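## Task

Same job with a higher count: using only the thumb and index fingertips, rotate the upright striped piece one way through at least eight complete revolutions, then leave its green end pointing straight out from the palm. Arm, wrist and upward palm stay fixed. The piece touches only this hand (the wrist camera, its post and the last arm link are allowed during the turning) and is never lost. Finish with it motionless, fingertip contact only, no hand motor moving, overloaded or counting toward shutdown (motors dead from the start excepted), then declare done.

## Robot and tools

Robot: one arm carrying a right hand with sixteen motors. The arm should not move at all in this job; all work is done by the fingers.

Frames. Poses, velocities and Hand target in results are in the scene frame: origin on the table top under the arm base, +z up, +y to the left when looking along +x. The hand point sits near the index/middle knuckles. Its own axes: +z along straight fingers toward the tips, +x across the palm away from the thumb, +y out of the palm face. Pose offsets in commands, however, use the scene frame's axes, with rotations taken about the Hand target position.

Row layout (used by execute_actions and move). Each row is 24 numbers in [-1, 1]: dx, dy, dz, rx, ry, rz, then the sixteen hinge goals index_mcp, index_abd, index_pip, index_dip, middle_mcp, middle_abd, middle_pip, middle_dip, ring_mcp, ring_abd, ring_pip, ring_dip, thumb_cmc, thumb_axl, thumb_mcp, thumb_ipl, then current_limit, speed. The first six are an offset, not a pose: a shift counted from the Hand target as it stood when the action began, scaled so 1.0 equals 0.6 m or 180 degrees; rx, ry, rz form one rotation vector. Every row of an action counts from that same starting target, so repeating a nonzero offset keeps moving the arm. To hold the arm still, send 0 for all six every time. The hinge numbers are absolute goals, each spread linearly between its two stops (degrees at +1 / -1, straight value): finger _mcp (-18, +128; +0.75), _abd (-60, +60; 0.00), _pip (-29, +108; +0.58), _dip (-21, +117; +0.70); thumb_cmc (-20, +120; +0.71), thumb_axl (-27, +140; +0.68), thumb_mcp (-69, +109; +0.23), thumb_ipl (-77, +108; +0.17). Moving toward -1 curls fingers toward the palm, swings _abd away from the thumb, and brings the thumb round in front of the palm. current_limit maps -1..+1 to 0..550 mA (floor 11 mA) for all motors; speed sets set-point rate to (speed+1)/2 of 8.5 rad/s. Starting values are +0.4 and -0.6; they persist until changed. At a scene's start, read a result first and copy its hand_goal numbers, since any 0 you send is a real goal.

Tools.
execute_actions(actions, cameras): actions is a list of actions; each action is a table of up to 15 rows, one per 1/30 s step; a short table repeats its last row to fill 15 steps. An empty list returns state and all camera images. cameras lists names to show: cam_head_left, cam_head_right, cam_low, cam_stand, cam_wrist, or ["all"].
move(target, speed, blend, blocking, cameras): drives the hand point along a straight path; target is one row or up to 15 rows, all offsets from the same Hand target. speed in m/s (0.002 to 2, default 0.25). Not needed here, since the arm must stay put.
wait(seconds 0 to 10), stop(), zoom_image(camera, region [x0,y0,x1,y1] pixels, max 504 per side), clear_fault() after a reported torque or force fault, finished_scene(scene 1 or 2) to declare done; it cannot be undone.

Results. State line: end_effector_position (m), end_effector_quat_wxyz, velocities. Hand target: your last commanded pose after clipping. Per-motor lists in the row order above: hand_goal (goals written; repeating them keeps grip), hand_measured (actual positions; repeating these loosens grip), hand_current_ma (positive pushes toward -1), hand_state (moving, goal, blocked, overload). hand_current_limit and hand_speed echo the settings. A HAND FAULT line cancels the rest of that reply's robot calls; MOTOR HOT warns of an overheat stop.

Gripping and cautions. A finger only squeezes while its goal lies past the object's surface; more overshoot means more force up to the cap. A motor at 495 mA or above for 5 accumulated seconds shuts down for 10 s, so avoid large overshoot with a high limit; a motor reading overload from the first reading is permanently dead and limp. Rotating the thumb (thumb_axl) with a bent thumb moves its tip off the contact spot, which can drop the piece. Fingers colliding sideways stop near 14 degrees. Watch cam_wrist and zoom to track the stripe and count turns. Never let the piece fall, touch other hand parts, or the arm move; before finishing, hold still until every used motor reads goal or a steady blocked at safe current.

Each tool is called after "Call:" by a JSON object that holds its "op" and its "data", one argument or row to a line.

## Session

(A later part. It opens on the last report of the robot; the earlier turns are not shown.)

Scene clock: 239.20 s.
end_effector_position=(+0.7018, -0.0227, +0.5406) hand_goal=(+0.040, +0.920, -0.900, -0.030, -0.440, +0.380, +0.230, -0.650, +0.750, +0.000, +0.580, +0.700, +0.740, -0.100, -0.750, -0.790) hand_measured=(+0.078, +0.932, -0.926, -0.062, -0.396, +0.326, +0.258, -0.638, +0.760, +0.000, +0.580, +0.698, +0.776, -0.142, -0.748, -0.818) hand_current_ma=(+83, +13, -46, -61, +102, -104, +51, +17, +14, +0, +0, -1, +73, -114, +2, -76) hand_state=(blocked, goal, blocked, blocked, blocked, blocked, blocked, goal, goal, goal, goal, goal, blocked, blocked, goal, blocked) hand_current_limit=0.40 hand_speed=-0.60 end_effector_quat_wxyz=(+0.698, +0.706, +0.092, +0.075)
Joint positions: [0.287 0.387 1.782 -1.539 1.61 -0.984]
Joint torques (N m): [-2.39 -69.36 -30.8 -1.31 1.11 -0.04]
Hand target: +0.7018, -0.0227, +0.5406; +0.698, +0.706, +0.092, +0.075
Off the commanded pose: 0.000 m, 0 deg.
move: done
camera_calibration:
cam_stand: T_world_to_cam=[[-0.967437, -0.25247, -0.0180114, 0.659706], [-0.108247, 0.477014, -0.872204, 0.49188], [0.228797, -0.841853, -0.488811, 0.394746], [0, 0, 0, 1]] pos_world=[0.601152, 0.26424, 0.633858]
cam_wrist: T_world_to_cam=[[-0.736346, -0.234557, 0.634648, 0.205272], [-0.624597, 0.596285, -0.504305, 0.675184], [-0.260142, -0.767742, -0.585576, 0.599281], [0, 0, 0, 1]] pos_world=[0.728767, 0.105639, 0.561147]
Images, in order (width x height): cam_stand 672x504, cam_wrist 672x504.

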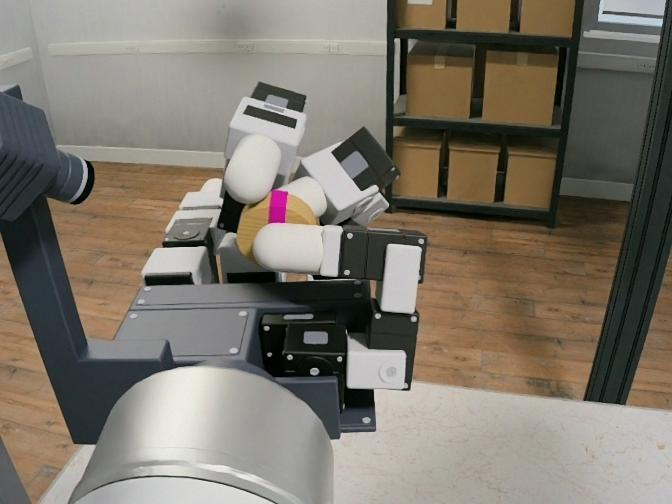

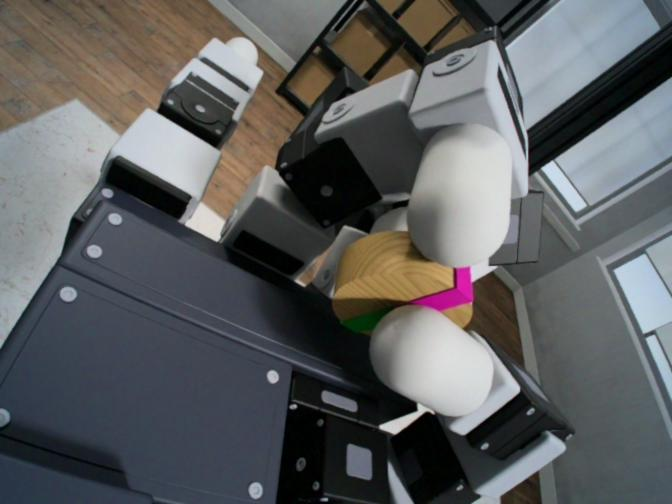

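Call:
{"op": "move", "data": {
  "target": [
    [0,0,0,0,0,0,0.04,0.92,-0.9,-0.03,-0.44,-0.22,0.23,-0.3,0.75,0,0.58,0.7,0.74,-0.1,-0.75,-0.79,0.4,-0.6],
    [0,0,0,0,0,0,0.04,0.92,-0.9,-0.03,-0.44,-0.2,0.23,-0.94,0.75,0,0.58,0.7,0.74,-0.1,-0.75,-0.79,0.4,-0.6],
    [0,0,0,0,0,0,0.04,0.92,-0.9,-0.03,-0.44,0.06,0.23,-0.81,0.75,0,0.58,0.7,0.74,-0.1,-0.75,-0.79,0.4,-0.6],
    [0,0,0,0,0,0,0.04,0.92,-0.9,-0.03,-0.44,0.38,0.23,-0.65,0.75,0,0.58,0.7,0.74,-0.1,-0.75,-0.79,0.4,-0.6],
    [0,0,0,0,0,0,0.04,0.92,-0.9,-0.03,-0.44,-0.22,0.23,-0.3,0.75,0,0.58,0.7,0.74,-0.1,-0.75,-0.79,0.4,-0.6],
    [0,0,0,0,0,0,0.04,0.92,-0.9,-0.03,-0.44,-0.2,0.23,-0.94,0.75,0,0.58,0.7,0.74,-0.1,-0.75,-0.79,0.4,-0.6],
    [0,0,0,0,0,0,0.04,0.92,-0.9,-0.03,-0.44,0.06,0.23,-0.81,0.75,0,0.58,0.7,0.74,-0.1,-0.75,-0.79,0.4,-0.6],
    [0,0,0,0,0,0,0.04,0.92,-0.9,-0.03,-0.44,0.38,0.23,-0.65,0.75,0,0.58,0.7,0.74,-0.1,-0.75,-0.79,0.4,-0.6],
    [0,0,0,0,0,0,0.04,0.92,-0.9,-0.03,-0.44,-0.22,0.23,-0.3,0.75,0,0.58,0.7,0.74,-0.1,-0.75,-0.79,0.4,-0.6],
    [0,0,0,0,0,0,0.04,0.92,-0.9,-0.03,-0.44,-0.2,0.23,-0.94,0.75,0,0.58,0.7,0.74,-0.1,-0.75,-0.79,0.4,-0.6],
    [0,0,0,0,0,0,0.04,0.92,-0.9,-0.03,-0.44,0.06,0.23,-0.81,0.75,0,0.58,0.7,0.74,-0.1,-0.75,-0.79,0.4,-0.6],
    [0,0,0,0,0,0,0.04,0.92,-0.9,-0.03,-0.44,0.38,0.23,-0.65,0.75,0,0.58,0.7,0.74,-0.1,-0.75,-0.79,0.4,-0.6]
  ],
  "cameras": ["cam_stand"]
}}

Call:
{"op": "move", "data": {
  "target": [
    [0,0,0,0,0,0,0.04,0.92,-0.9,-0.03,-0.44,-0.22,0.23,-0.3,0.75,0,0.58,0.7,0.74,-0.1,-0.75,-0.79,0.4,-0.6],
    [0,0,0,0,0,0,0.04,0.92,-0.9,-0.03,-0.44,-0.2,0.23,-0.94,0.75,0,0.58,0.7,0.74,-0.1,-0.75,-0.79,0.4,-0.6],
    [0,0,0,0,0,0,0.04,0.92,-0.9,-0.03,-0.44,0.06,0.23,-0.81,0.75,0,0.58,0.7,0.74,-0.1,-0.75,-0.79,0.4,-0.6],
    [0,0,0,0,0,0,0.04,0.92,-0.9,-0.03,-0.44,0.38,0.23,-0.65,0.75,0,0.58,0.7,0.74,-0.1,-0.75,-0.79,0.4,-0.6],
    [0,0,0,0,0,0,0.04,0.92,-0.9,-0.03,-0.44,-0.22,0.23,-0.3,0.75,0,0.58,0.7,0.74,-0.1,-0.75,-0.79,0.4,-0.6],
    [0,0,0,0,0,0,0.04,0.92,-0.9,-0.03,-0.44,-0.2,0.23,-0.94,0.75,0,0.58,0.7,0.74,-0.1,-0.75,-0.79,0.4,-0.6],
    [0,0,0,0,0,0,0.04,0.92,-0.9,-0.03,-0.44,0.06,0.23,-0.81,0.75,0,0.58,0.7,0.74,-0.1,-0.75,-0.79,0.4,-0.6],
    [0,0,0,0,0,0,0.04,0.92,-0.9,-0.03,-0.44,0.38,0.23,-0.65,0.75,0,0.58,0.7,0.74,-0.1,-0.75,-0.79,0.4,-0.6],
    [0,0,0,0,0,0,0.04,0.92,-0.9,-0.03,-0.44,-0.22,0.23,-0.3,0.75,0,0.58,0.7,0.74,-0.1,-0.75,-0.79,0.4,-0.6],
    [0,0,0,0,0,0,0.04,0.92,-0.9,-0.03,-0.44,-0.2,0.23,-0.94,0.75,0,0.58,0.7,0.74,-0.1,-0.75,-0.79,0.4,-0.6],
    [0,0,0,0,0,0,0.04,0.92,-0.9,-0.03,-0.44,0.06,0.23,-0.81,0.75,0,0.58,0.7,0.74,-0.1,-0.75,-0.79,0.4,-0.6],
    [0,0,0,0,0,0,0.04,0.92,-0.9,-0.03,-0.44,0.38,0.23,-0.65,0.75,0,0.58,0.7,0.74,-0.1,-0.75,-0.79,0.4,-0.6]
  ],
  "cameras": ["cam_stand","cam_wrist"]
}}

Scene clock: 293.70 s.
end_effector_position=(+0.7018, -0.0227, +0.5406) hand_goal=(+0.040, +0.920, -0.900, -0.030, -0.440, +0.380, +0.230, -0.650, +0.750, +0.000, +0.580, +0.700, +0.740, -0.100, -0.750, -0.790) hand_measured=(+0.078, +0.934, -0.926, -0.060, -0.398, +0.328, +0.258, -0.638, +0.760, +0.000, +0.580, +0.698, +0.776, -0.142, -0.748, -0.818) hand_current_ma=(+83, +14, -43, -57, +98, -102, +48, +15, +14, +0, +0, -1, +75, -114, +2, -75) hand_state=(blocked, goal, blocked, blocked, blocked, blocked, blocked, goal, goal, goal, goal, goal, blocked, blocked, goal, blocked) hand_current_limit=0.40 hand_speed=-0.60 end_effector_quat_wxyz=(+0.698, +0.706, +0.092, +0.075)
Joint positions: [0.287 0.387 1.782 -1.539 1.61 -0.984]
Joint torques (N m): [-2.48 -69.22 -30.69 -1.34 1.16 -0.1]
Hand target: +0.7018, -0.0227, +0.5406; +0.698, +0.706, +0.092, +0.075
Off the commanded pose: 0.000 m, 0 deg.
move: done
camera_calibration:
cam_stand: T_world_to_cam=[[-0.967437, -0.25247, -0.0180114, 0.659706], [-0.108247, 0.477014, -0.872204, 0.49188], [0.228797, -0.841853, -0.488811, 0.394746], [0, 0, 0, 1]] pos_world=[0.601152, 0.26424, 0.633858]
Images, in order (width x height): cam_stand 672x504.

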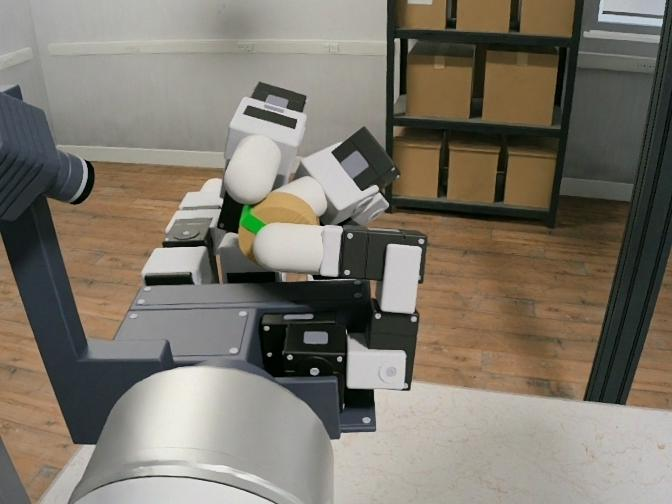

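Scene clock: 300.80 s.
end_effector_position=(+0.7018, -0.0227, +0.5406) hand_goal=(+0.040, +0.920, -0.900, -0.030, -0.440, +0.380, +0.230, -0.650, +0.750, +0.000, +0.580, +0.700, +0.740, -0.100, -0.750, -0.790) hand_measured=(+0.078, +0.934, -0.926, -0.060, -0.398, +0.328, +0.256, -0.638, +0.760, +0.000, +0.580, +0.698, +0.776, -0.142, -0.748, -0.818) hand_current_ma=(+83, +15, -43, -55, +98, -102, +47, +15, +14, +0, +0, -1, +76, -114, +2, -75) hand_state=(blocked, goal, blocked, blocked, blocked, blocked, blocked, goal, goal, goal, goal, goal, blocked, blocked, goal, blocked) hand_current_limit=0.40 hand_speed=-0.60 end_effector_quat_wxyz=(+0.698, +0.706, +0.092, +0.075)
Joint positions: [0.287 0.387 1.782 -1.539 1.61 -0.984]
Joint torques (N m): [-2.12 -69.58 -30.74 -1.32 1.12 0.01]
Hand target: +0.7018, -0.0227, +0.5406; +0.698, +0.706, +0.092, +0.075
Off the commanded pose: 0.000 m, 0 deg.
move: done
camera_calibration:
cam_stand: T_world_to_cam=[[-0.967437, -0.25247, -0.0180114, 0.659706], [-0.108247, 0.477014, -0.872204, 0.49188], [0.228797, -0.841853, -0.488811, 0.394746], [0, 0, 0, 1]] pos_world=[0.601152, 0.26424, 0.633858]
cam_wrist: T_world_to_cam=[[-0.736346, -0.234557, 0.634648, 0.205272], [-0.624597, 0.596285, -0.504305, 0.675184], [-0.260142, -0.767742, -0.585576, 0.599281], [0, 0, 0, 1]] pos_world=[0.728767, 0.105639, 0.561147]
Images, in order (width x height): cam_stand 672x504, cam_wrist 672x504.

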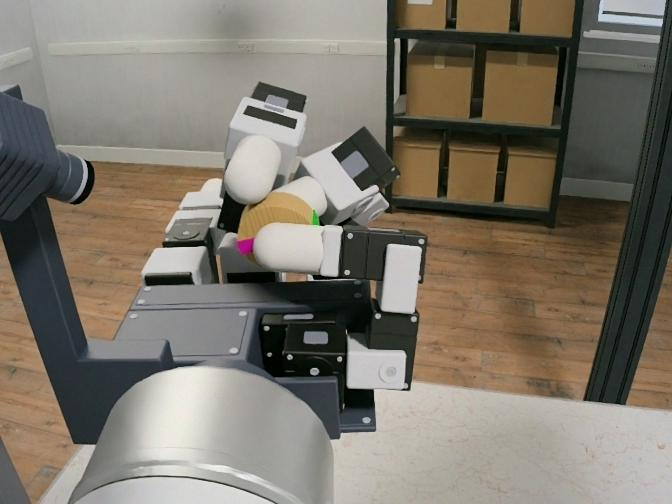

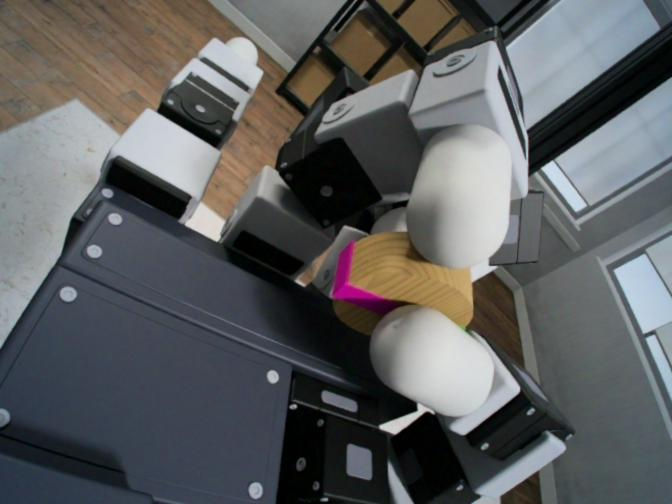

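Call:
{"op": "move", "data": {
  "target": [
    [0,0,0,0,0,0,0.04,0.92,-0.9,-0.03,-0.44,-0.22,0.23,-0.3,0.75,0,0.58,0.7,0.74,-0.1,-0.75,-0.79,0.4,-0.6],
    [0,0,0,0,0,0,0.04,0.92,-0.9,-0.03,-0.44,-0.2,0.23,-0.94,0.75,0,0.58,0.7,0.74,-0.1,-0.75,-0.79,0.4,-0.6],
    [0,0,0,0,0,0,0.04,0.92,-0.9,-0.03,-0.44,0.06,0.23,-0.81,0.75,0,0.58,0.7,0.74,-0.1,-0.75,-0.79,0.4,-0.6],
    [0,0,0,0,0,0,0.04,0.92,-0.9,-0.03,-0.44,0.38,0.23,-0.65,0.75,0,0.58,0.7,0.74,-0.1,-0.75,-0.79,0.4,-0.6],
    [0,0,0,0,0,0,0.04,0.92,-0.9,-0.03,-0.44,-0.22,0.23,-0.3,0.75,0,0.58,0.7,0.74,-0.1,-0.75,-0.79,0.4,-0.6],
    [0,0,0,0,0,0,0.04,0.92,-0.9,-0.03,-0.44,-0.2,0.23,-0.94,0.75,0,0.58,0.7,0.74,-0.1,-0.75,-0.79,0.4,-0.6],
    [0,0,0,0,0,0,0.04,0.92,-0.9,-0.03,-0.44,0.06,0.23,-0.81,0.75,0,0.58,0.7,0.74,-0.1,-0.75,-0.79,0.4,-0.6],
    [0,0,0,0,0,0,0.04,0.92,-0.9,-0.03,-0.44,0.38,0.23,-0.65,0.75,0,0.58,0.7,0.74,-0.1,-0.75,-0.79,0.4,-0.6],
    [0,0,0,0,0,0,0.04,0.92,-0.9,-0.03,-0.44,-0.22,0.23,-0.3,0.75,0,0.58,0.7,0.74,-0.1,-0.75,-0.79,0.4,-0.6],
    [0,0,0,0,0,0,0.04,0.92,-0.9,-0.03,-0.44,-0.2,0.23,-0.94,0.75,0,0.58,0.7,0.74,-0.1,-0.75,-0.79,0.4,-0.6],
    [0,0,0,0,0,0,0.04,0.92,-0.9,-0.03,-0.44,0.06,0.23,-0.81,0.75,0,0.58,0.7,0.74,-0.1,-0.75,-0.79,0.4,-0.6],
    [0,0,0,0,0,0,0.04,0.92,-0.9,-0.03,-0.44,0.38,0.23,-0.65,0.75,0,0.58,0.7,0.74,-0.1,-0.75,-0.79,0.4,-0.6]
  ],
  "cameras": ["cam_stand"]
}}

Call:
{"op": "move", "data": {
  "target": [
    [0,0,0,0,0,0,0.04,0.92,-0.9,-0.03,-0.44,-0.22,0.23,-0.3,0.75,0,0.58,0.7,0.74,-0.1,-0.75,-0.79,0.4,-0.6],
    [0,0,0,0,0,0,0.04,0.92,-0.9,-0.03,-0.44,-0.2,0.23,-0.94,0.75,0,0.58,0.7,0.74,-0.1,-0.75,-0.79,0.4,-0.6],
    [0,0,0,0,0,0,0.04,0.92,-0.9,-0.03,-0.44,0.06,0.23,-0.81,0.75,0,0.58,0.7,0.74,-0.1,-0.75,-0.79,0.4,-0.6],
    [0,0,0,0,0,0,0.04,0.92,-0.9,-0.03,-0.44,0.38,0.23,-0.65,0.75,0,0.58,0.7,0.74,-0.1,-0.75,-0.79,0.4,-0.6],
    [0,0,0,0,0,0,0.04,0.92,-0.9,-0.03,-0.44,-0.22,0.23,-0.3,0.75,0,0.58,0.7,0.74,-0.1,-0.75,-0.79,0.4,-0.6],
    [0,0,0,0,0,0,0.04,0.92,-0.9,-0.03,-0.44,-0.2,0.23,-0.94,0.75,0,0.58,0.7,0.74,-0.1,-0.75,-0.79,0.4,-0.6],
    [0,0,0,0,0,0,0.04,0.92,-0.9,-0.03,-0.44,0.06,0.23,-0.81,0.75,0,0.58,0.7,0.74,-0.1,-0.75,-0.79,0.4,-0.6],
    [0,0,0,0,0,0,0.04,0.92,-0.9,-0.03,-0.44,0.38,0.23,-0.65,0.75,0,0.58,0.7,0.74,-0.1,-0.75,-0.79,0.4,-0.6],
    [0,0,0,0,0,0,0.04,0.92,-0.9,-0.03,-0.44,-0.22,0.23,-0.3,0.75,0,0.58,0.7,0.74,-0.1,-0.75,-0.79,0.4,-0.6],
    [0,0,0,0,0,0,0.04,0.92,-0.9,-0.03,-0.44,-0.2,0.23,-0.94,0.75,0,0.58,0.7,0.74,-0.1,-0.75,-0.79,0.4,-0.6],
    [0,0,0,0,0,0,0.04,0.92,-0.9,-0.03,-0.44,0.06,0.23,-0.81,0.75,0,0.58,0.7,0.74,-0.1,-0.75,-0.79,0.4,-0.6],
    [0,0,0,0,0,0,0.04,0.92,-0.9,-0.03,-0.44,0.38,0.23,-0.65,0.75,0,0.58,0.7,0.74,-0.1,-0.75,-0.79,0.4,-0.6]
  ],
  "cameras": ["cam_stand"]
}}

Call:
{"op": "move", "data": {
  "target": [
    [0,0,0,0,0,0,0.04,0.92,-0.9,-0.03,-0.44,-0.22,0.23,-0.3,0.75,0,0.58,0.7,0.74,-0.1,-0.75,-0.79,0.4,-0.6],
    [0,0,0,0,0,0,0.04,0.92,-0.9,-0.03,-0.44,-0.2,0.23,-0.94,0.75,0,0.58,0.7,0.74,-0.1,-0.75,-0.79,0.4,-0.6],
    [0,0,0,0,0,0,0.04,0.92,-0.9,-0.03,-0.44,0.06,0.23,-0.81,0.75,0,0.58,0.7,0.74,-0.1,-0.75,-0.79,0.4,-0.6],
    [0,0,0,0,0,0,0.04,0.92,-0.9,-0.03,-0.44,0.38,0.23,-0.65,0.75,0,0.58,0.7,0.74,-0.1,-0.75,-0.79,0.4,-0.6],
    [0,0,0,0,0,0,0.04,0.92,-0.9,-0.03,-0.44,-0.22,0.23,-0.3,0.75,0,0.58,0.7,0.74,-0.1,-0.75,-0.79,0.4,-0.6],
    [0,0,0,0,0,0,0.04,0.92,-0.9,-0.03,-0.44,-0.2,0.23,-0.94,0.75,0,0.58,0.7,0.74,-0.1,-0.75,-0.79,0.4,-0.6],
    [0,0,0,0,0,0,0.04,0.92,-0.9,-0.03,-0.44,0.06,0.23,-0.81,0.75,0,0.58,0.7,0.74,-0.1,-0.75,-0.79,0.4,-0.6],
    [0,0,0,0,0,0,0.04,0.92,-0.9,-0.03,-0.44,0.38,0.23,-0.65,0.75,0,0.58,0.7,0.74,-0.1,-0.75,-0.79,0.4,-0.6],
    [0,0,0,0,0,0,0.04,0.92,-0.9,-0.03,-0.44,-0.22,0.23,-0.3,0.75,0,0.58,0.7,0.74,-0.1,-0.75,-0.79,0.4,-0.6],
    [0,0,0,0,0,0,0.04,0.92,-0.9,-0.03,-0.44,-0.2,0.23,-0.94,0.75,0,0.58,0.7,0.74,-0.1,-0.75,-0.79,0.4,-0.6],
    [0,0,0,0,0,0,0.04,0.92,-0.9,-0.03,-0.44,0.06,0.23,-0.81,0.75,0,0.58,0.7,0.74,-0.1,-0.75,-0.79,0.4,-0.6],
    [0,0,0,0,0,0,0.04,0.92,-0.9,-0.03,-0.44,0.38,0.23,-0.65,0.75,0,0.58,0.7,0.74,-0.1,-0.75,-0.79,0.4,-0.6]
  ],
  "cameras": ["cam_stand","cam_wrist"]
}}

Scene clock: 362.70 s.
end_effector_position=(+0.7018, -0.0227, +0.5406) hand_goal=(+0.040, +0.920, -0.900, -0.030, -0.440, +0.380, +0.230, -0.650, +0.750, +0.000, +0.580, +0.700, +0.740, -0.100, -0.750, -0.790) hand_measured=(+0.078, +0.934, -0.926, -0.060, -0.398, +0.326, +0.258, -0.638, +0.760, +0.000, +0.580, +0.698, +0.776, -0.142, -0.748, -0.818) hand_current_ma=(+83, +14, -43, -56, +99, -102, +48, +15, +14, +0, +0, -1, +74, -114, +1, -76) hand_state=(blocked, goal, blocked, blocked, blocked, blocked, blocked, goal, goal, goal, goal, goal, blocked, blocked, goal, blocked) hand_current_limit=0.40 hand_speed=-0.60 end_effector_quat_wxyz=(+0.698, +0.706, +0.092, +0.075)
Joint positions: [0.287 0.387 1.782 -1.539 1.61 -0.984]
Joint torques (N m): [-2.59 -69.72 -30.85 -1.31 1.15 -0.06]
Hand target: +0.7018, -0.0227, +0.5406; +0.698, +0.706, +0.092, +0.075
Off the commanded pose: 0.000 m, 0 deg.
move: done
camera_calibration:
cam_stand: T_world_to_cam=[[-0.967437, -0.25247, -0.0180114, 0.659706], [-0.108247, 0.477014, -0.872204, 0.49188], [0.228797, -0.841853, -0.488811, 0.394746], [0, 0, 0, 1]] pos_world=[0.601152, 0.26424, 0.633858]
Images, in order (width x height): cam_stand 672x504.

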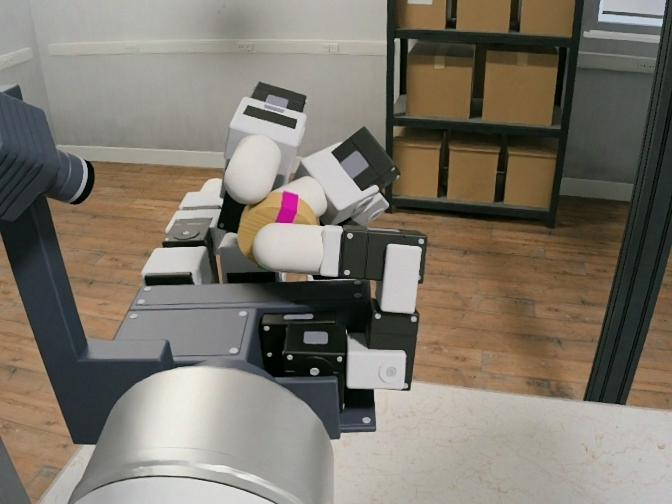

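Scene clock: 369.80 s.
end_effector_position=(+0.7018, -0.0227, +0.5406) hand_goal=(+0.040, +0.920, -0.900, -0.030, -0.440, +0.380, +0.230, -0.650, +0.750, +0.000, +0.580, +0.700, +0.740, -0.100, -0.750, -0.790) hand_measured=(+0.078, +0.934, -0.924, -0.060, -0.398, +0.326, +0.258, -0.638, +0.760, +0.000, +0.580, +0.698, +0.776, -0.142, -0.748, -0.818) hand_current_ma=(+83, +14, -42, -56, +99, -102, +48, +15, +14, +0, +0, -1, +74, -114, +1, -76) hand_state=(blocked, goal, blocked, blocked, blocked, blocked, blocked, goal, goal, goal, goal, goal, blocked, blocked, goal, blocked) hand_current_limit=0.40 hand_speed=-0.60 end_effector_quat_wxyz=(+0.698, +0.706, +0.092, +0.075)
Joint positions: [0.287 0.387 1.782 -1.539 1.61 -0.984]
Joint torques (N m): [-2.53 -69.66 -30.86 -1.35 1.15 -0.04]
Hand target: +0.7018, -0.0227, +0.5406; +0.698, +0.706, +0.092, +0.075
Off the commanded pose: 0.000 m, 0 deg.
move: done
camera_calibration:
cam_stand: T_world_to_cam=[[-0.967437, -0.25247, -0.0180114, 0.659706], [-0.108247, 0.477014, -0.872204, 0.49188], [0.228797, -0.841853, -0.488811, 0.394746], [0, 0, 0, 1]] pos_world=[0.601152, 0.26424, 0.633858]
Images, in order (width x height): cam_stand 672x504.

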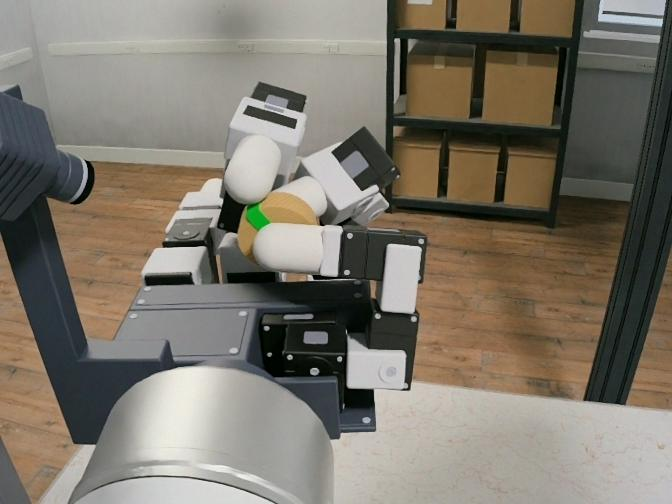

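Scene clock: 376.90 s.
end_effector_position=(+0.7018, -0.0227, +0.5406) hand_goal=(+0.040, +0.920, -0.900, -0.030, -0.440, +0.380, +0.230, -0.650, +0.750, +0.000, +0.580, +0.700, +0.740, -0.100, -0.750, -0.790) hand_measured=(+0.078, +0.934, -0.924, -0.060, -0.398, +0.326, +0.258, -0.638, +0.760, +0.000, +0.580, +0.698, +0.776, -0.142, -0.748, -0.818) hand_current_ma=(+83, +14, -42, -56, +99, -102, +48, +15, +14, +0, +0, -1, +74, -114, +1, -76) hand_state=(blocked, goal, blocked, blocked, blocked, blocked, blocked, goal, goal, goal, goal, goal, blocked, blocked, goal, blocked) hand_current_limit=0.40 hand_speed=-0.60 end_effector_quat_wxyz=(+0.698, +0.706, +0.092, +0.075)
Joint positions: [0.287 0.387 1.782 -1.539 1.61 -0.984]
Joint torques (N m): [-2.2 -69.6 -30.78 -1.32 1.12 -0.05]
Hand target: +0.7018, -0.0227, +0.5406; +0.698, +0.706, +0.092, +0.075
Off the commanded pose: 0.000 m, 0 deg.
move: done
camera_calibration:
cam_stand: T_world_to_cam=[[-0.967437, -0.25247, -0.0180114, 0.659706], [-0.108247, 0.477014, -0.872204, 0.49188], [0.228797, -0.841853, -0.488811, 0.394746], [0, 0, 0, 1]] pos_world=[0.601152, 0.26424, 0.633858]
cam_wrist: T_world_to_cam=[[-0.736346, -0.234557, 0.634648, 0.205272], [-0.624597, 0.596285, -0.504305, 0.675184], [-0.260142, -0.767742, -0.585576, 0.599281], [0, 0, 0, 1]] pos_world=[0.728767, 0.105639, 0.561147]
Images, in order (width x height): cam_stand 672x504, cam_wrist 672x504.

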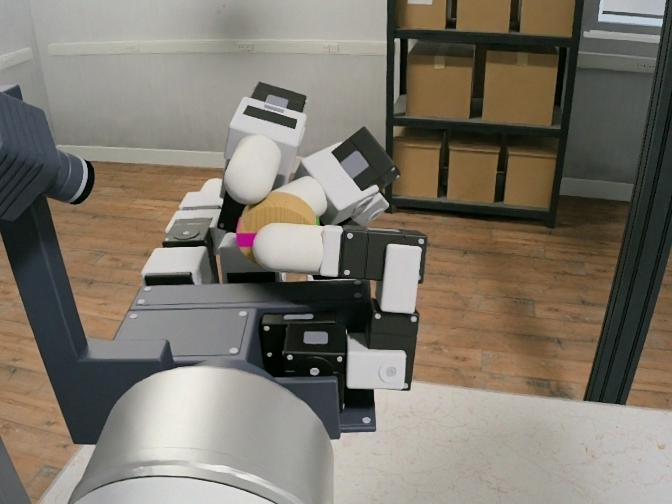

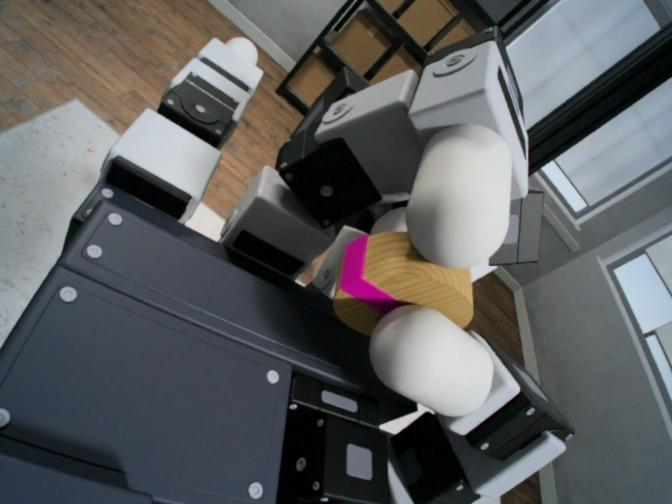

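Call:
{"op": "move", "data": {
  "target": [
    [0,0,0,0,0,0,0.04,0.92,-0.9,-0.03,-0.44,-0.22,0.23,-0.3,0.75,0,0.58,0.7,0.74,-0.1,-0.75,-0.79,0.4,-0.6],
    [0,0,0,0,0,0,0.04,0.92,-0.9,-0.03,-0.44,-0.2,0.23,-0.94,0.75,0,0.58,0.7,0.74,-0.1,-0.75,-0.79,0.4,-0.6],
    [0,0,0,0,0,0,0.04,0.92,-0.9,-0.03,-0.44,0.06,0.23,-0.81,0.75,0,0.58,0.7,0.74,-0.1,-0.75,-0.79,0.4,-0.6],
    [0,0,0,0,0,0,0.04,0.92,-0.9,-0.03,-0.44,0.38,0.23,-0.65,0.75,0,0.58,0.7,0.74,-0.1,-0.75,-0.79,0.4,-0.6],
    [0,0,0,0,0,0,0.04,0.92,-0.9,-0.03,-0.44,-0.22,0.23,-0.3,0.75,0,0.58,0.7,0.74,-0.1,-0.75,-0.79,0.4,-0.6],
    [0,0,0,0,0,0,0.04,0.92,-0.9,-0.03,-0.44,-0.2,0.23,-0.94,0.75,0,0.58,0.7,0.74,-0.1,-0.75,-0.79,0.4,-0.6],
    [0,0,0,0,0,0,0.04,0.92,-0.9,-0.03,-0.44,0.06,0.23,-0.81,0.75,0,0.58,0.7,0.74,-0.1,-0.75,-0.79,0.4,-0.6],
    [0,0,0,0,0,0,0.04,0.92,-0.9,-0.03,-0.44,0.38,0.23,-0.65,0.75,0,0.58,0.7,0.74,-0.1,-0.75,-0.79,0.4,-0.6],
    [0,0,0,0,0,0,0.04,0.92,-0.9,-0.03,-0.44,-0.22,0.23,-0.3,0.75,0,0.58,0.7,0.74,-0.1,-0.75,-0.79,0.4,-0.6],
    [0,0,0,0,0,0,0.04,0.92,-0.9,-0.03,-0.44,-0.2,0.23,-0.94,0.75,0,0.58,0.7,0.74,-0.1,-0.75,-0.79,0.4,-0.6],
    [0,0,0,0,0,0,0.04,0.92,-0.9,-0.03,-0.44,0.06,0.23,-0.81,0.75,0,0.58,0.7,0.74,-0.1,-0.75,-0.79,0.4,-0.6],
    [0,0,0,0,0,0,0.04,0.92,-0.9,-0.03,-0.44,0.38,0.23,-0.65,0.75,0,0.58,0.7,0.74,-0.1,-0.75,-0.79,0.4,-0.6]
  ],
  "cameras": ["cam_stand"]
}}

Call:
{"op": "move", "data": {
  "target": [
    [0,0,0,0,0,0,0.04,0.92,-0.9,-0.03,-0.44,-0.22,0.23,-0.3,0.75,0,0.58,0.7,0.74,-0.1,-0.75,-0.79,0.4,-0.6],
    [0,0,0,0,0,0,0.04,0.92,-0.9,-0.03,-0.44,-0.2,0.23,-0.94,0.75,0,0.58,0.7,0.74,-0.1,-0.75,-0.79,0.4,-0.6],
    [0,0,0,0,0,0,0.04,0.92,-0.9,-0.03,-0.44,0.06,0.23,-0.81,0.75,0,0.58,0.7,0.74,-0.1,-0.75,-0.79,0.4,-0.6],
    [0,0,0,0,0,0,0.04,0.92,-0.9,-0.03,-0.44,0.38,0.23,-0.65,0.75,0,0.58,0.7,0.74,-0.1,-0.75,-0.79,0.4,-0.6],
    [0,0,0,0,0,0,0.04,0.92,-0.9,-0.03,-0.44,-0.22,0.23,-0.3,0.75,0,0.58,0.7,0.74,-0.1,-0.75,-0.79,0.4,-0.6],
    [0,0,0,0,0,0,0.04,0.92,-0.9,-0.03,-0.44,-0.2,0.23,-0.94,0.75,0,0.58,0.7,0.74,-0.1,-0.75,-0.79,0.4,-0.6],
    [0,0,0,0,0,0,0.04,0.92,-0.9,-0.03,-0.44,0.06,0.23,-0.81,0.75,0,0.58,0.7,0.74,-0.1,-0.75,-0.79,0.4,-0.6],
    [0,0,0,0,0,0,0.04,0.92,-0.9,-0.03,-0.44,0.38,0.23,-0.65,0.75,0,0.58,0.7,0.74,-0.1,-0.75,-0.79,0.4,-0.6],
    [0,0,0,0,0,0,0.04,0.92,-0.9,-0.03,-0.44,-0.22,0.23,-0.3,0.75,0,0.58,0.7,0.74,-0.1,-0.75,-0.79,0.4,-0.6],
    [0,0,0,0,0,0,0.04,0.92,-0.9,-0.03,-0.44,-0.2,0.23,-0.94,0.75,0,0.58,0.7,0.74,-0.1,-0.75,-0.79,0.4,-0.6],
    [0,0,0,0,0,0,0.04,0.92,-0.9,-0.03,-0.44,0.06,0.23,-0.81,0.75,0,0.58,0.7,0.74,-0.1,-0.75,-0.79,0.4,-0.6],
    [0,0,0,0,0,0,0.04,0.92,-0.9,-0.03,-0.44,0.38,0.23,-0.65,0.75,0,0.58,0.7,0.74,-0.1,-0.75,-0.79,0.4,-0.6]
  ],
  "cameras": ["cam_stand"]
}}

Call:
{"op": "move", "data": {
  "target": [
    [0,0,0,0,0,0,0.04,0.92,-0.9,-0.03,-0.44,-0.22,0.23,-0.3,0.75,0,0.58,0.7,0.74,-0.1,-0.75,-0.79,0.4,-0.6],
    [0,0,0,0,0,0,0.04,0.92,-0.9,-0.03,-0.44,-0.2,0.23,-0.94,0.75,0,0.58,0.7,0.74,-0.1,-0.75,-0.79,0.4,-0.6],
    [0,0,0,0,0,0,0.04,0.92,-0.9,-0.03,-0.44,0.06,0.23,-0.81,0.75,0,0.58,0.7,0.74,-0.1,-0.75,-0.79,0.4,-0.6],
    [0,0,0,0,0,0,0.04,0.92,-0.9,-0.03,-0.44,0.38,0.23,-0.65,0.75,0,0.58,0.7,0.74,-0.1,-0.75,-0.79,0.4,-0.6],
    [0,0,0,0,0,0,0.04,0.92,-0.9,-0.03,-0.44,-0.22,0.23,-0.3,0.75,0,0.58,0.7,0.74,-0.1,-0.75,-0.79,0.4,-0.6],
    [0,0,0,0,0,0,0.04,0.92,-0.9,-0.03,-0.44,-0.2,0.23,-0.94,0.75,0,0.58,0.7,0.74,-0.1,-0.75,-0.79,0.4,-0.6],
    [0,0,0,0,0,0,0.04,0.92,-0.9,-0.03,-0.44,0.06,0.23,-0.81,0.75,0,0.58,0.7,0.74,-0.1,-0.75,-0.79,0.4,-0.6],
    [0,0,0,0,0,0,0.04,0.92,-0.9,-0.03,-0.44,0.38,0.23,-0.65,0.75,0,0.58,0.7,0.74,-0.1,-0.75,-0.79,0.4,-0.6],
    [0,0,0,0,0,0,0.04,0.92,-0.9,-0.03,-0.44,-0.22,0.23,-0.3,0.75,0,0.58,0.7,0.74,-0.1,-0.75,-0.79,0.4,-0.6],
    [0,0,0,0,0,0,0.04,0.92,-0.9,-0.03,-0.44,-0.2,0.23,-0.94,0.75,0,0.58,0.7,0.74,-0.1,-0.75,-0.79,0.4,-0.6],
    [0,0,0,0,0,0,0.04,0.92,-0.9,-0.03,-0.44,0.06,0.23,-0.81,0.75,0,0.58,0.7,0.74,-0.1,-0.75,-0.79,0.4,-0.6],
    [0,0,0,0,0,0,0.04,0.92,-0.9,-0.03,-0.44,0.38,0.23,-0.65,0.75,0,0.58,0.7,0.74,-0.1,-0.75,-0.79,0.4,-0.6]
  ],
  "cameras": ["cam_stand"]
}}

Call:
{"op": "move", "data": {
  "target": [
    [0,0,0,0,0,0,0.04,0.92,-0.9,-0.03,-0.44,-0.22,0.23,-0.3,0.75,0,0.58,0.7,0.74,-0.1,-0.75,-0.79,0.4,-0.6],
    [0,0,0,0,0,0,0.04,0.92,-0.9,-0.03,-0.44,-0.2,0.23,-0.94,0.75,0,0.58,0.7,0.74,-0.1,-0.75,-0.79,0.4,-0.6],
    [0,0,0,0,0,0,0.04,0.92,-0.9,-0.03,-0.44,0.06,0.23,-0.81,0.75,0,0.58,0.7,0.74,-0.1,-0.75,-0.79,0.4,-0.6],
    [0,0,0,0,0,0,0.04,0.92,-0.9,-0.03,-0.44,0.38,0.23,-0.65,0.75,0,0.58,0.7,0.74,-0.1,-0.75,-0.79,0.4,-0.6],
    [0,0,0,0,0,0,0.04,0.92,-0.9,-0.03,-0.44,-0.22,0.23,-0.3,0.75,0,0.58,0.7,0.74,-0.1,-0.75,-0.79,0.4,-0.6],
    [0,0,0,0,0,0,0.04,0.92,-0.9,-0.03,-0.44,-0.2,0.23,-0.94,0.75,0,0.58,0.7,0.74,-0.1,-0.75,-0.79,0.4,-0.6],
    [0,0,0,0,0,0,0.04,0.92,-0.9,-0.03,-0.44,0.06,0.23,-0.81,0.75,0,0.58,0.7,0.74,-0.1,-0.75,-0.79,0.4,-0.6],
    [0,0,0,0,0,0,0.04,0.92,-0.9,-0.03,-0.44,0.38,0.23,-0.65,0.75,0,0.58,0.7,0.74,-0.1,-0.75,-0.79,0.4,-0.6],
    [0,0,0,0,0,0,0.04,0.92,-0.9,-0.03,-0.44,-0.22,0.23,-0.3,0.75,0,0.58,0.7,0.74,-0.1,-0.75,-0.79,0.4,-0.6],
    [0,0,0,0,0,0,0.04,0.92,-0.9,-0.03,-0.44,-0.2,0.23,-0.94,0.75,0,0.58,0.7,0.74,-0.1,-0.75,-0.79,0.4,-0.6],
    [0,0,0,0,0,0,0.04,0.92,-0.9,-0.03,-0.44,0.06,0.23,-0.81,0.75,0,0.58,0.7,0.74,-0.1,-0.75,-0.79,0.4,-0.6],
    [0,0,0,0,0,0,0.04,0.92,-0.9,-0.03,-0.44,0.38,0.23,-0.65,0.75,0,0.58,0.7,0.74,-0.1,-0.75,-0.79,0.4,-0.6]
  ],
  "cameras": ["cam_stand","cam_wrist"]
}}

Scene clock: 460.50 s.
end_effector_position=(+0.7018, -0.0227, +0.5406) hand_goal=(+0.040, +0.920, -0.900, -0.030, -0.440, +0.380, +0.230, -0.650, +0.750, +0.000, +0.580, +0.700, +0.740, -0.100, -0.750, -0.790) hand_measured=(+0.078, +0.934, -0.924, -0.060, -0.398, +0.326, +0.258, -0.638, +0.760, +0.000, +0.580, +0.698, +0.776, -0.142, -0.748, -0.818) hand_current_ma=(+83, +14, -42, -56, +99, -102, +48, +15, +14, +0, +0, -1, +74, -114, +1, -76) hand_state=(blocked, goal, blocked, blocked, blocked, blocked, blocked, goal, goal, goal, goal, goal, blocked, blocked, goal, blocked) hand_current_limit=0.40 hand_speed=-0.60 end_effector_quat_wxyz=(+0.698, +0.706, +0.092, +0.075)
Joint positions: [0.287 0.387 1.782 -1.539 1.61 -0.984]
Joint torques (N m): [-2.06 -69.45 -30.82 -1.36 1.14 -0.06]
Hand target: +0.7018, -0.0227, +0.5406; +0.698, +0.706, +0.092, +0.075
Off the commanded pose: 0.000 m, 0 deg.
move: done
camera_calibration:
cam_stand: T_world_to_cam=[[-0.967437, -0.25247, -0.0180114, 0.659706], [-0.108247, 0.477014, -0.872204, 0.49188], [0.228797, -0.841853, -0.488811, 0.394746], [0, 0, 0, 1]] pos_world=[0.601152, 0.26424, 0.633858]
Images, in order (width x height): cam_stand 672x504.

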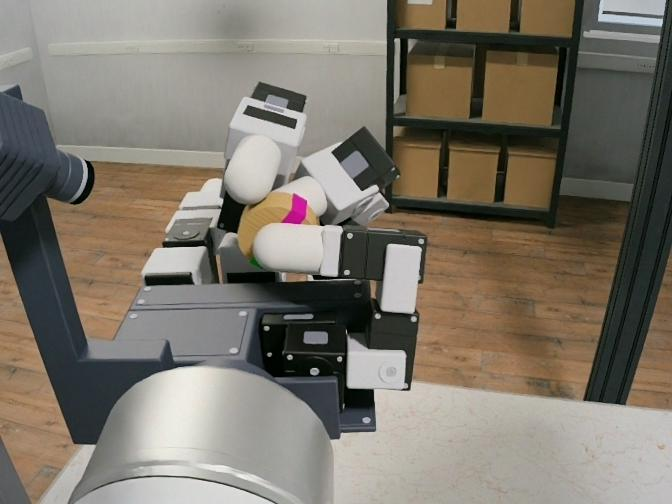

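Scene clock: 467.60 s.
end_effector_position=(+0.7018, -0.0227, +0.5406) hand_goal=(+0.040, +0.920, -0.900, -0.030, -0.440, +0.380, +0.230, -0.650, +0.750, +0.000, +0.580, +0.700, +0.740, -0.100, -0.750, -0.790) hand_measured=(+0.078, +0.934, -0.924, -0.060, -0.398, +0.326, +0.258, -0.638, +0.760, +0.000, +0.580, +0.698, +0.776, -0.142, -0.748, -0.818) hand_current_ma=(+83, +14, -42, -56, +99, -102, +48, +15, +14, +0, +0, -1, +74, -114, +1, -76) hand_state=(blocked, goal, blocked, blocked, blocked, blocked, blocked, goal, goal, goal, goal, goal, blocked, blocked, goal, blocked) hand_current_limit=0.40 hand_speed=-0.60 end_effector_quat_wxyz=(+0.698, +0.706, +0.092, +0.075)
Joint positions: [0.287 0.387 1.782 -1.539 1.61 -0.984]
Joint torques (N m): [-2.35 -69.43 -30.78 -1.33 1.16 -0.04]
Hand target: +0.7018, -0.0227, +0.5406; +0.698, +0.706, +0.092, +0.075
Off the commanded pose: 0.000 m, 0 deg.
move: done
camera_calibration:
cam_stand: T_world_to_cam=[[-0.967437, -0.25247, -0.0180114, 0.659706], [-0.108247, 0.477014, -0.872204, 0.49188], [0.228797, -0.841853, -0.488811, 0.394746], [0, 0, 0, 1]] pos_world=[0.601152, 0.26424, 0.633858]
Images, in order (width x height): cam_stand 672x504.

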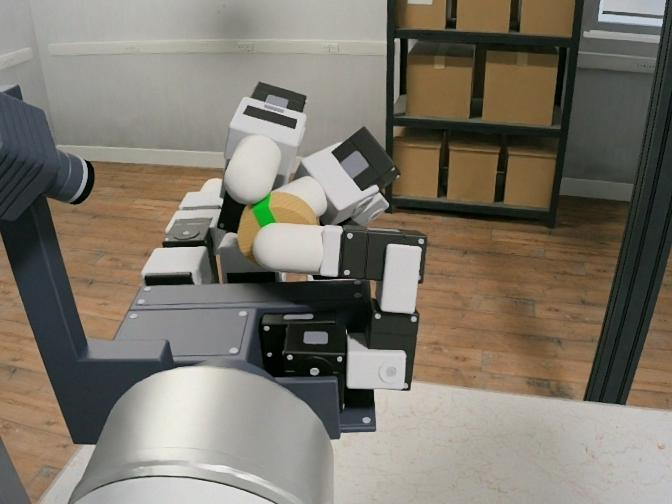

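Scene clock: 474.70 s.
end_effector_position=(+0.7018, -0.0227, +0.5406) hand_goal=(+0.040, +0.920, -0.900, -0.030, -0.440, +0.380, +0.230, -0.650, +0.750, +0.000, +0.580, +0.700, +0.740, -0.100, -0.750, -0.790) hand_measured=(+0.078, +0.934, -0.924, -0.060, -0.398, +0.326, +0.258, -0.638, +0.760, +0.000, +0.580, +0.698, +0.776, -0.142, -0.748, -0.818) hand_current_ma=(+83, +14, -42, -56, +99, -102, +48, +15, +14, +0, +0, -1, +74, -114, +1, -76) hand_state=(blocked, goal, blocked, blocked, blocked, blocked, blocked, goal, goal, goal, goal, goal, blocked, blocked, goal, blocked) hand_current_limit=0.40 hand_speed=-0.60 end_effector_quat_wxyz=(+0.698, +0.706, +0.092, +0.075)
Joint positions: [0.287 0.387 1.782 -1.539 1.61 -0.984]
Joint torques (N m): [-2.47 -69.36 -30.72 -1.32 1.12 -0.05]
Hand target: +0.7018, -0.0227, +0.5406; +0.698, +0.706, +0.092, +0.075
Off the commanded pose: 0.000 m, 0 deg.
move: done
camera_calibration:
cam_stand: T_world_to_cam=[[-0.967437, -0.25247, -0.0180114, 0.659706], [-0.108247, 0.477014, -0.872204, 0.49188], [0.228797, -0.841853, -0.488811, 0.394746], [0, 0, 0, 1]] pos_world=[0.601152, 0.26424, 0.633858]
Images, in order (width x height): cam_stand 672x504.

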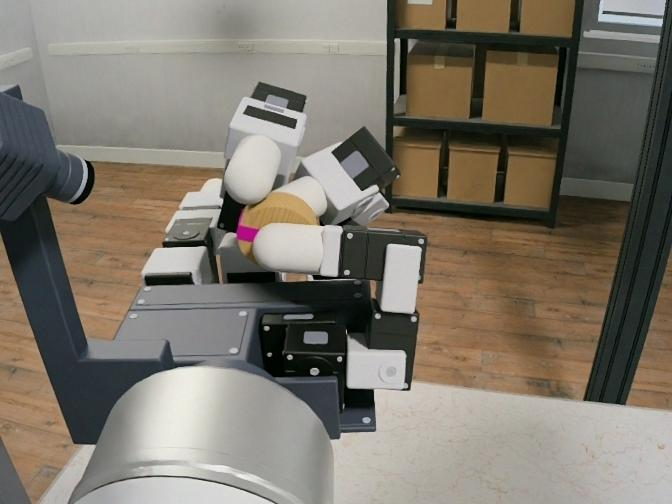

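Scene clock: 481.80 s.
end_effector_position=(+0.7018, -0.0227, +0.5406) hand_goal=(+0.040, +0.920, -0.900, -0.030, -0.440, +0.380, +0.230, -0.650, +0.750, +0.000, +0.580, +0.700, +0.740, -0.100, -0.750, -0.790) hand_measured=(+0.078, +0.934, -0.924, -0.060, -0.398, +0.326, +0.258, -0.638, +0.760, +0.000, +0.580, +0.698, +0.776, -0.142, -0.748, -0.818) hand_current_ma=(+83, +14, -42, -56, +99, -102, +48, +15, +14, +0, +0, -1, +74, -114, +1, -76) hand_state=(blocked, goal, blocked, blocked, blocked, blocked, blocked, goal, goal, goal, goal, goal, blocked, blocked, goal, blocked) hand_current_limit=0.40 hand_speed=-0.60 end_effector_quat_wxyz=(+0.698, +0.706, +0.092, +0.075)
Joint positions: [0.287 0.387 1.782 -1.539 1.61 -0.984]
Joint torques (N m): [-2.66 -69.56 -30.78 -1.3 1.17 -0.08]
Hand target: +0.7018, -0.0227, +0.5406; +0.698, +0.706, +0.092, +0.075
Off the commanded pose: 0.000 m, 0 deg.
move: done
camera_calibration:
cam_stand: T_world_to_cam=[[-0.967437, -0.25247, -0.0180114, 0.659706], [-0.108247, 0.477014, -0.872204, 0.49188], [0.228797, -0.841853, -0.488811, 0.394746], [0, 0, 0, 1]] pos_world=[0.601152, 0.26424, 0.633858]
cam_wrist: T_world_to_cam=[[-0.736346, -0.234557, 0.634648, 0.205272], [-0.624597, 0.596285, -0.504305, 0.675184], [-0.260142, -0.767742, -0.585576, 0.599281], [0, 0, 0, 1]] pos_world=[0.728767, 0.105639, 0.561147]
Images, in order (width x height): cam_stand 672x504, cam_wrist 672x504.

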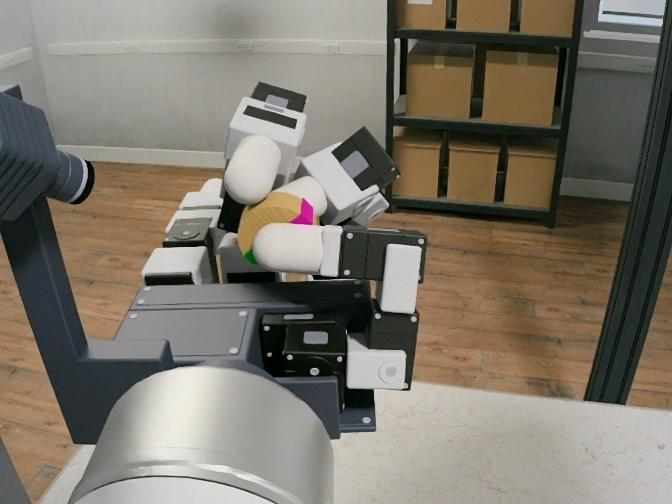

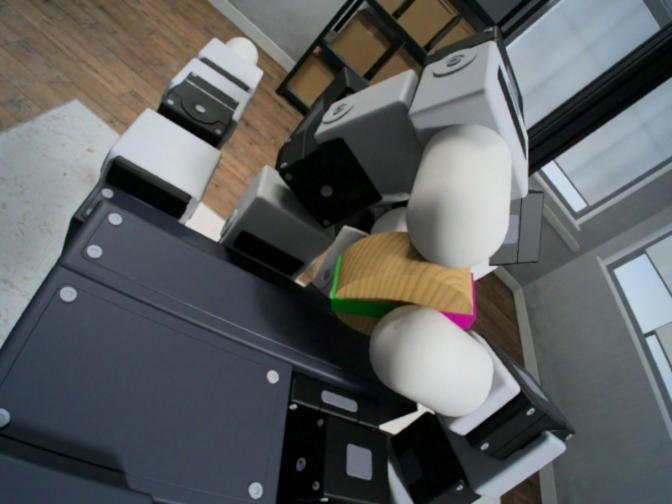

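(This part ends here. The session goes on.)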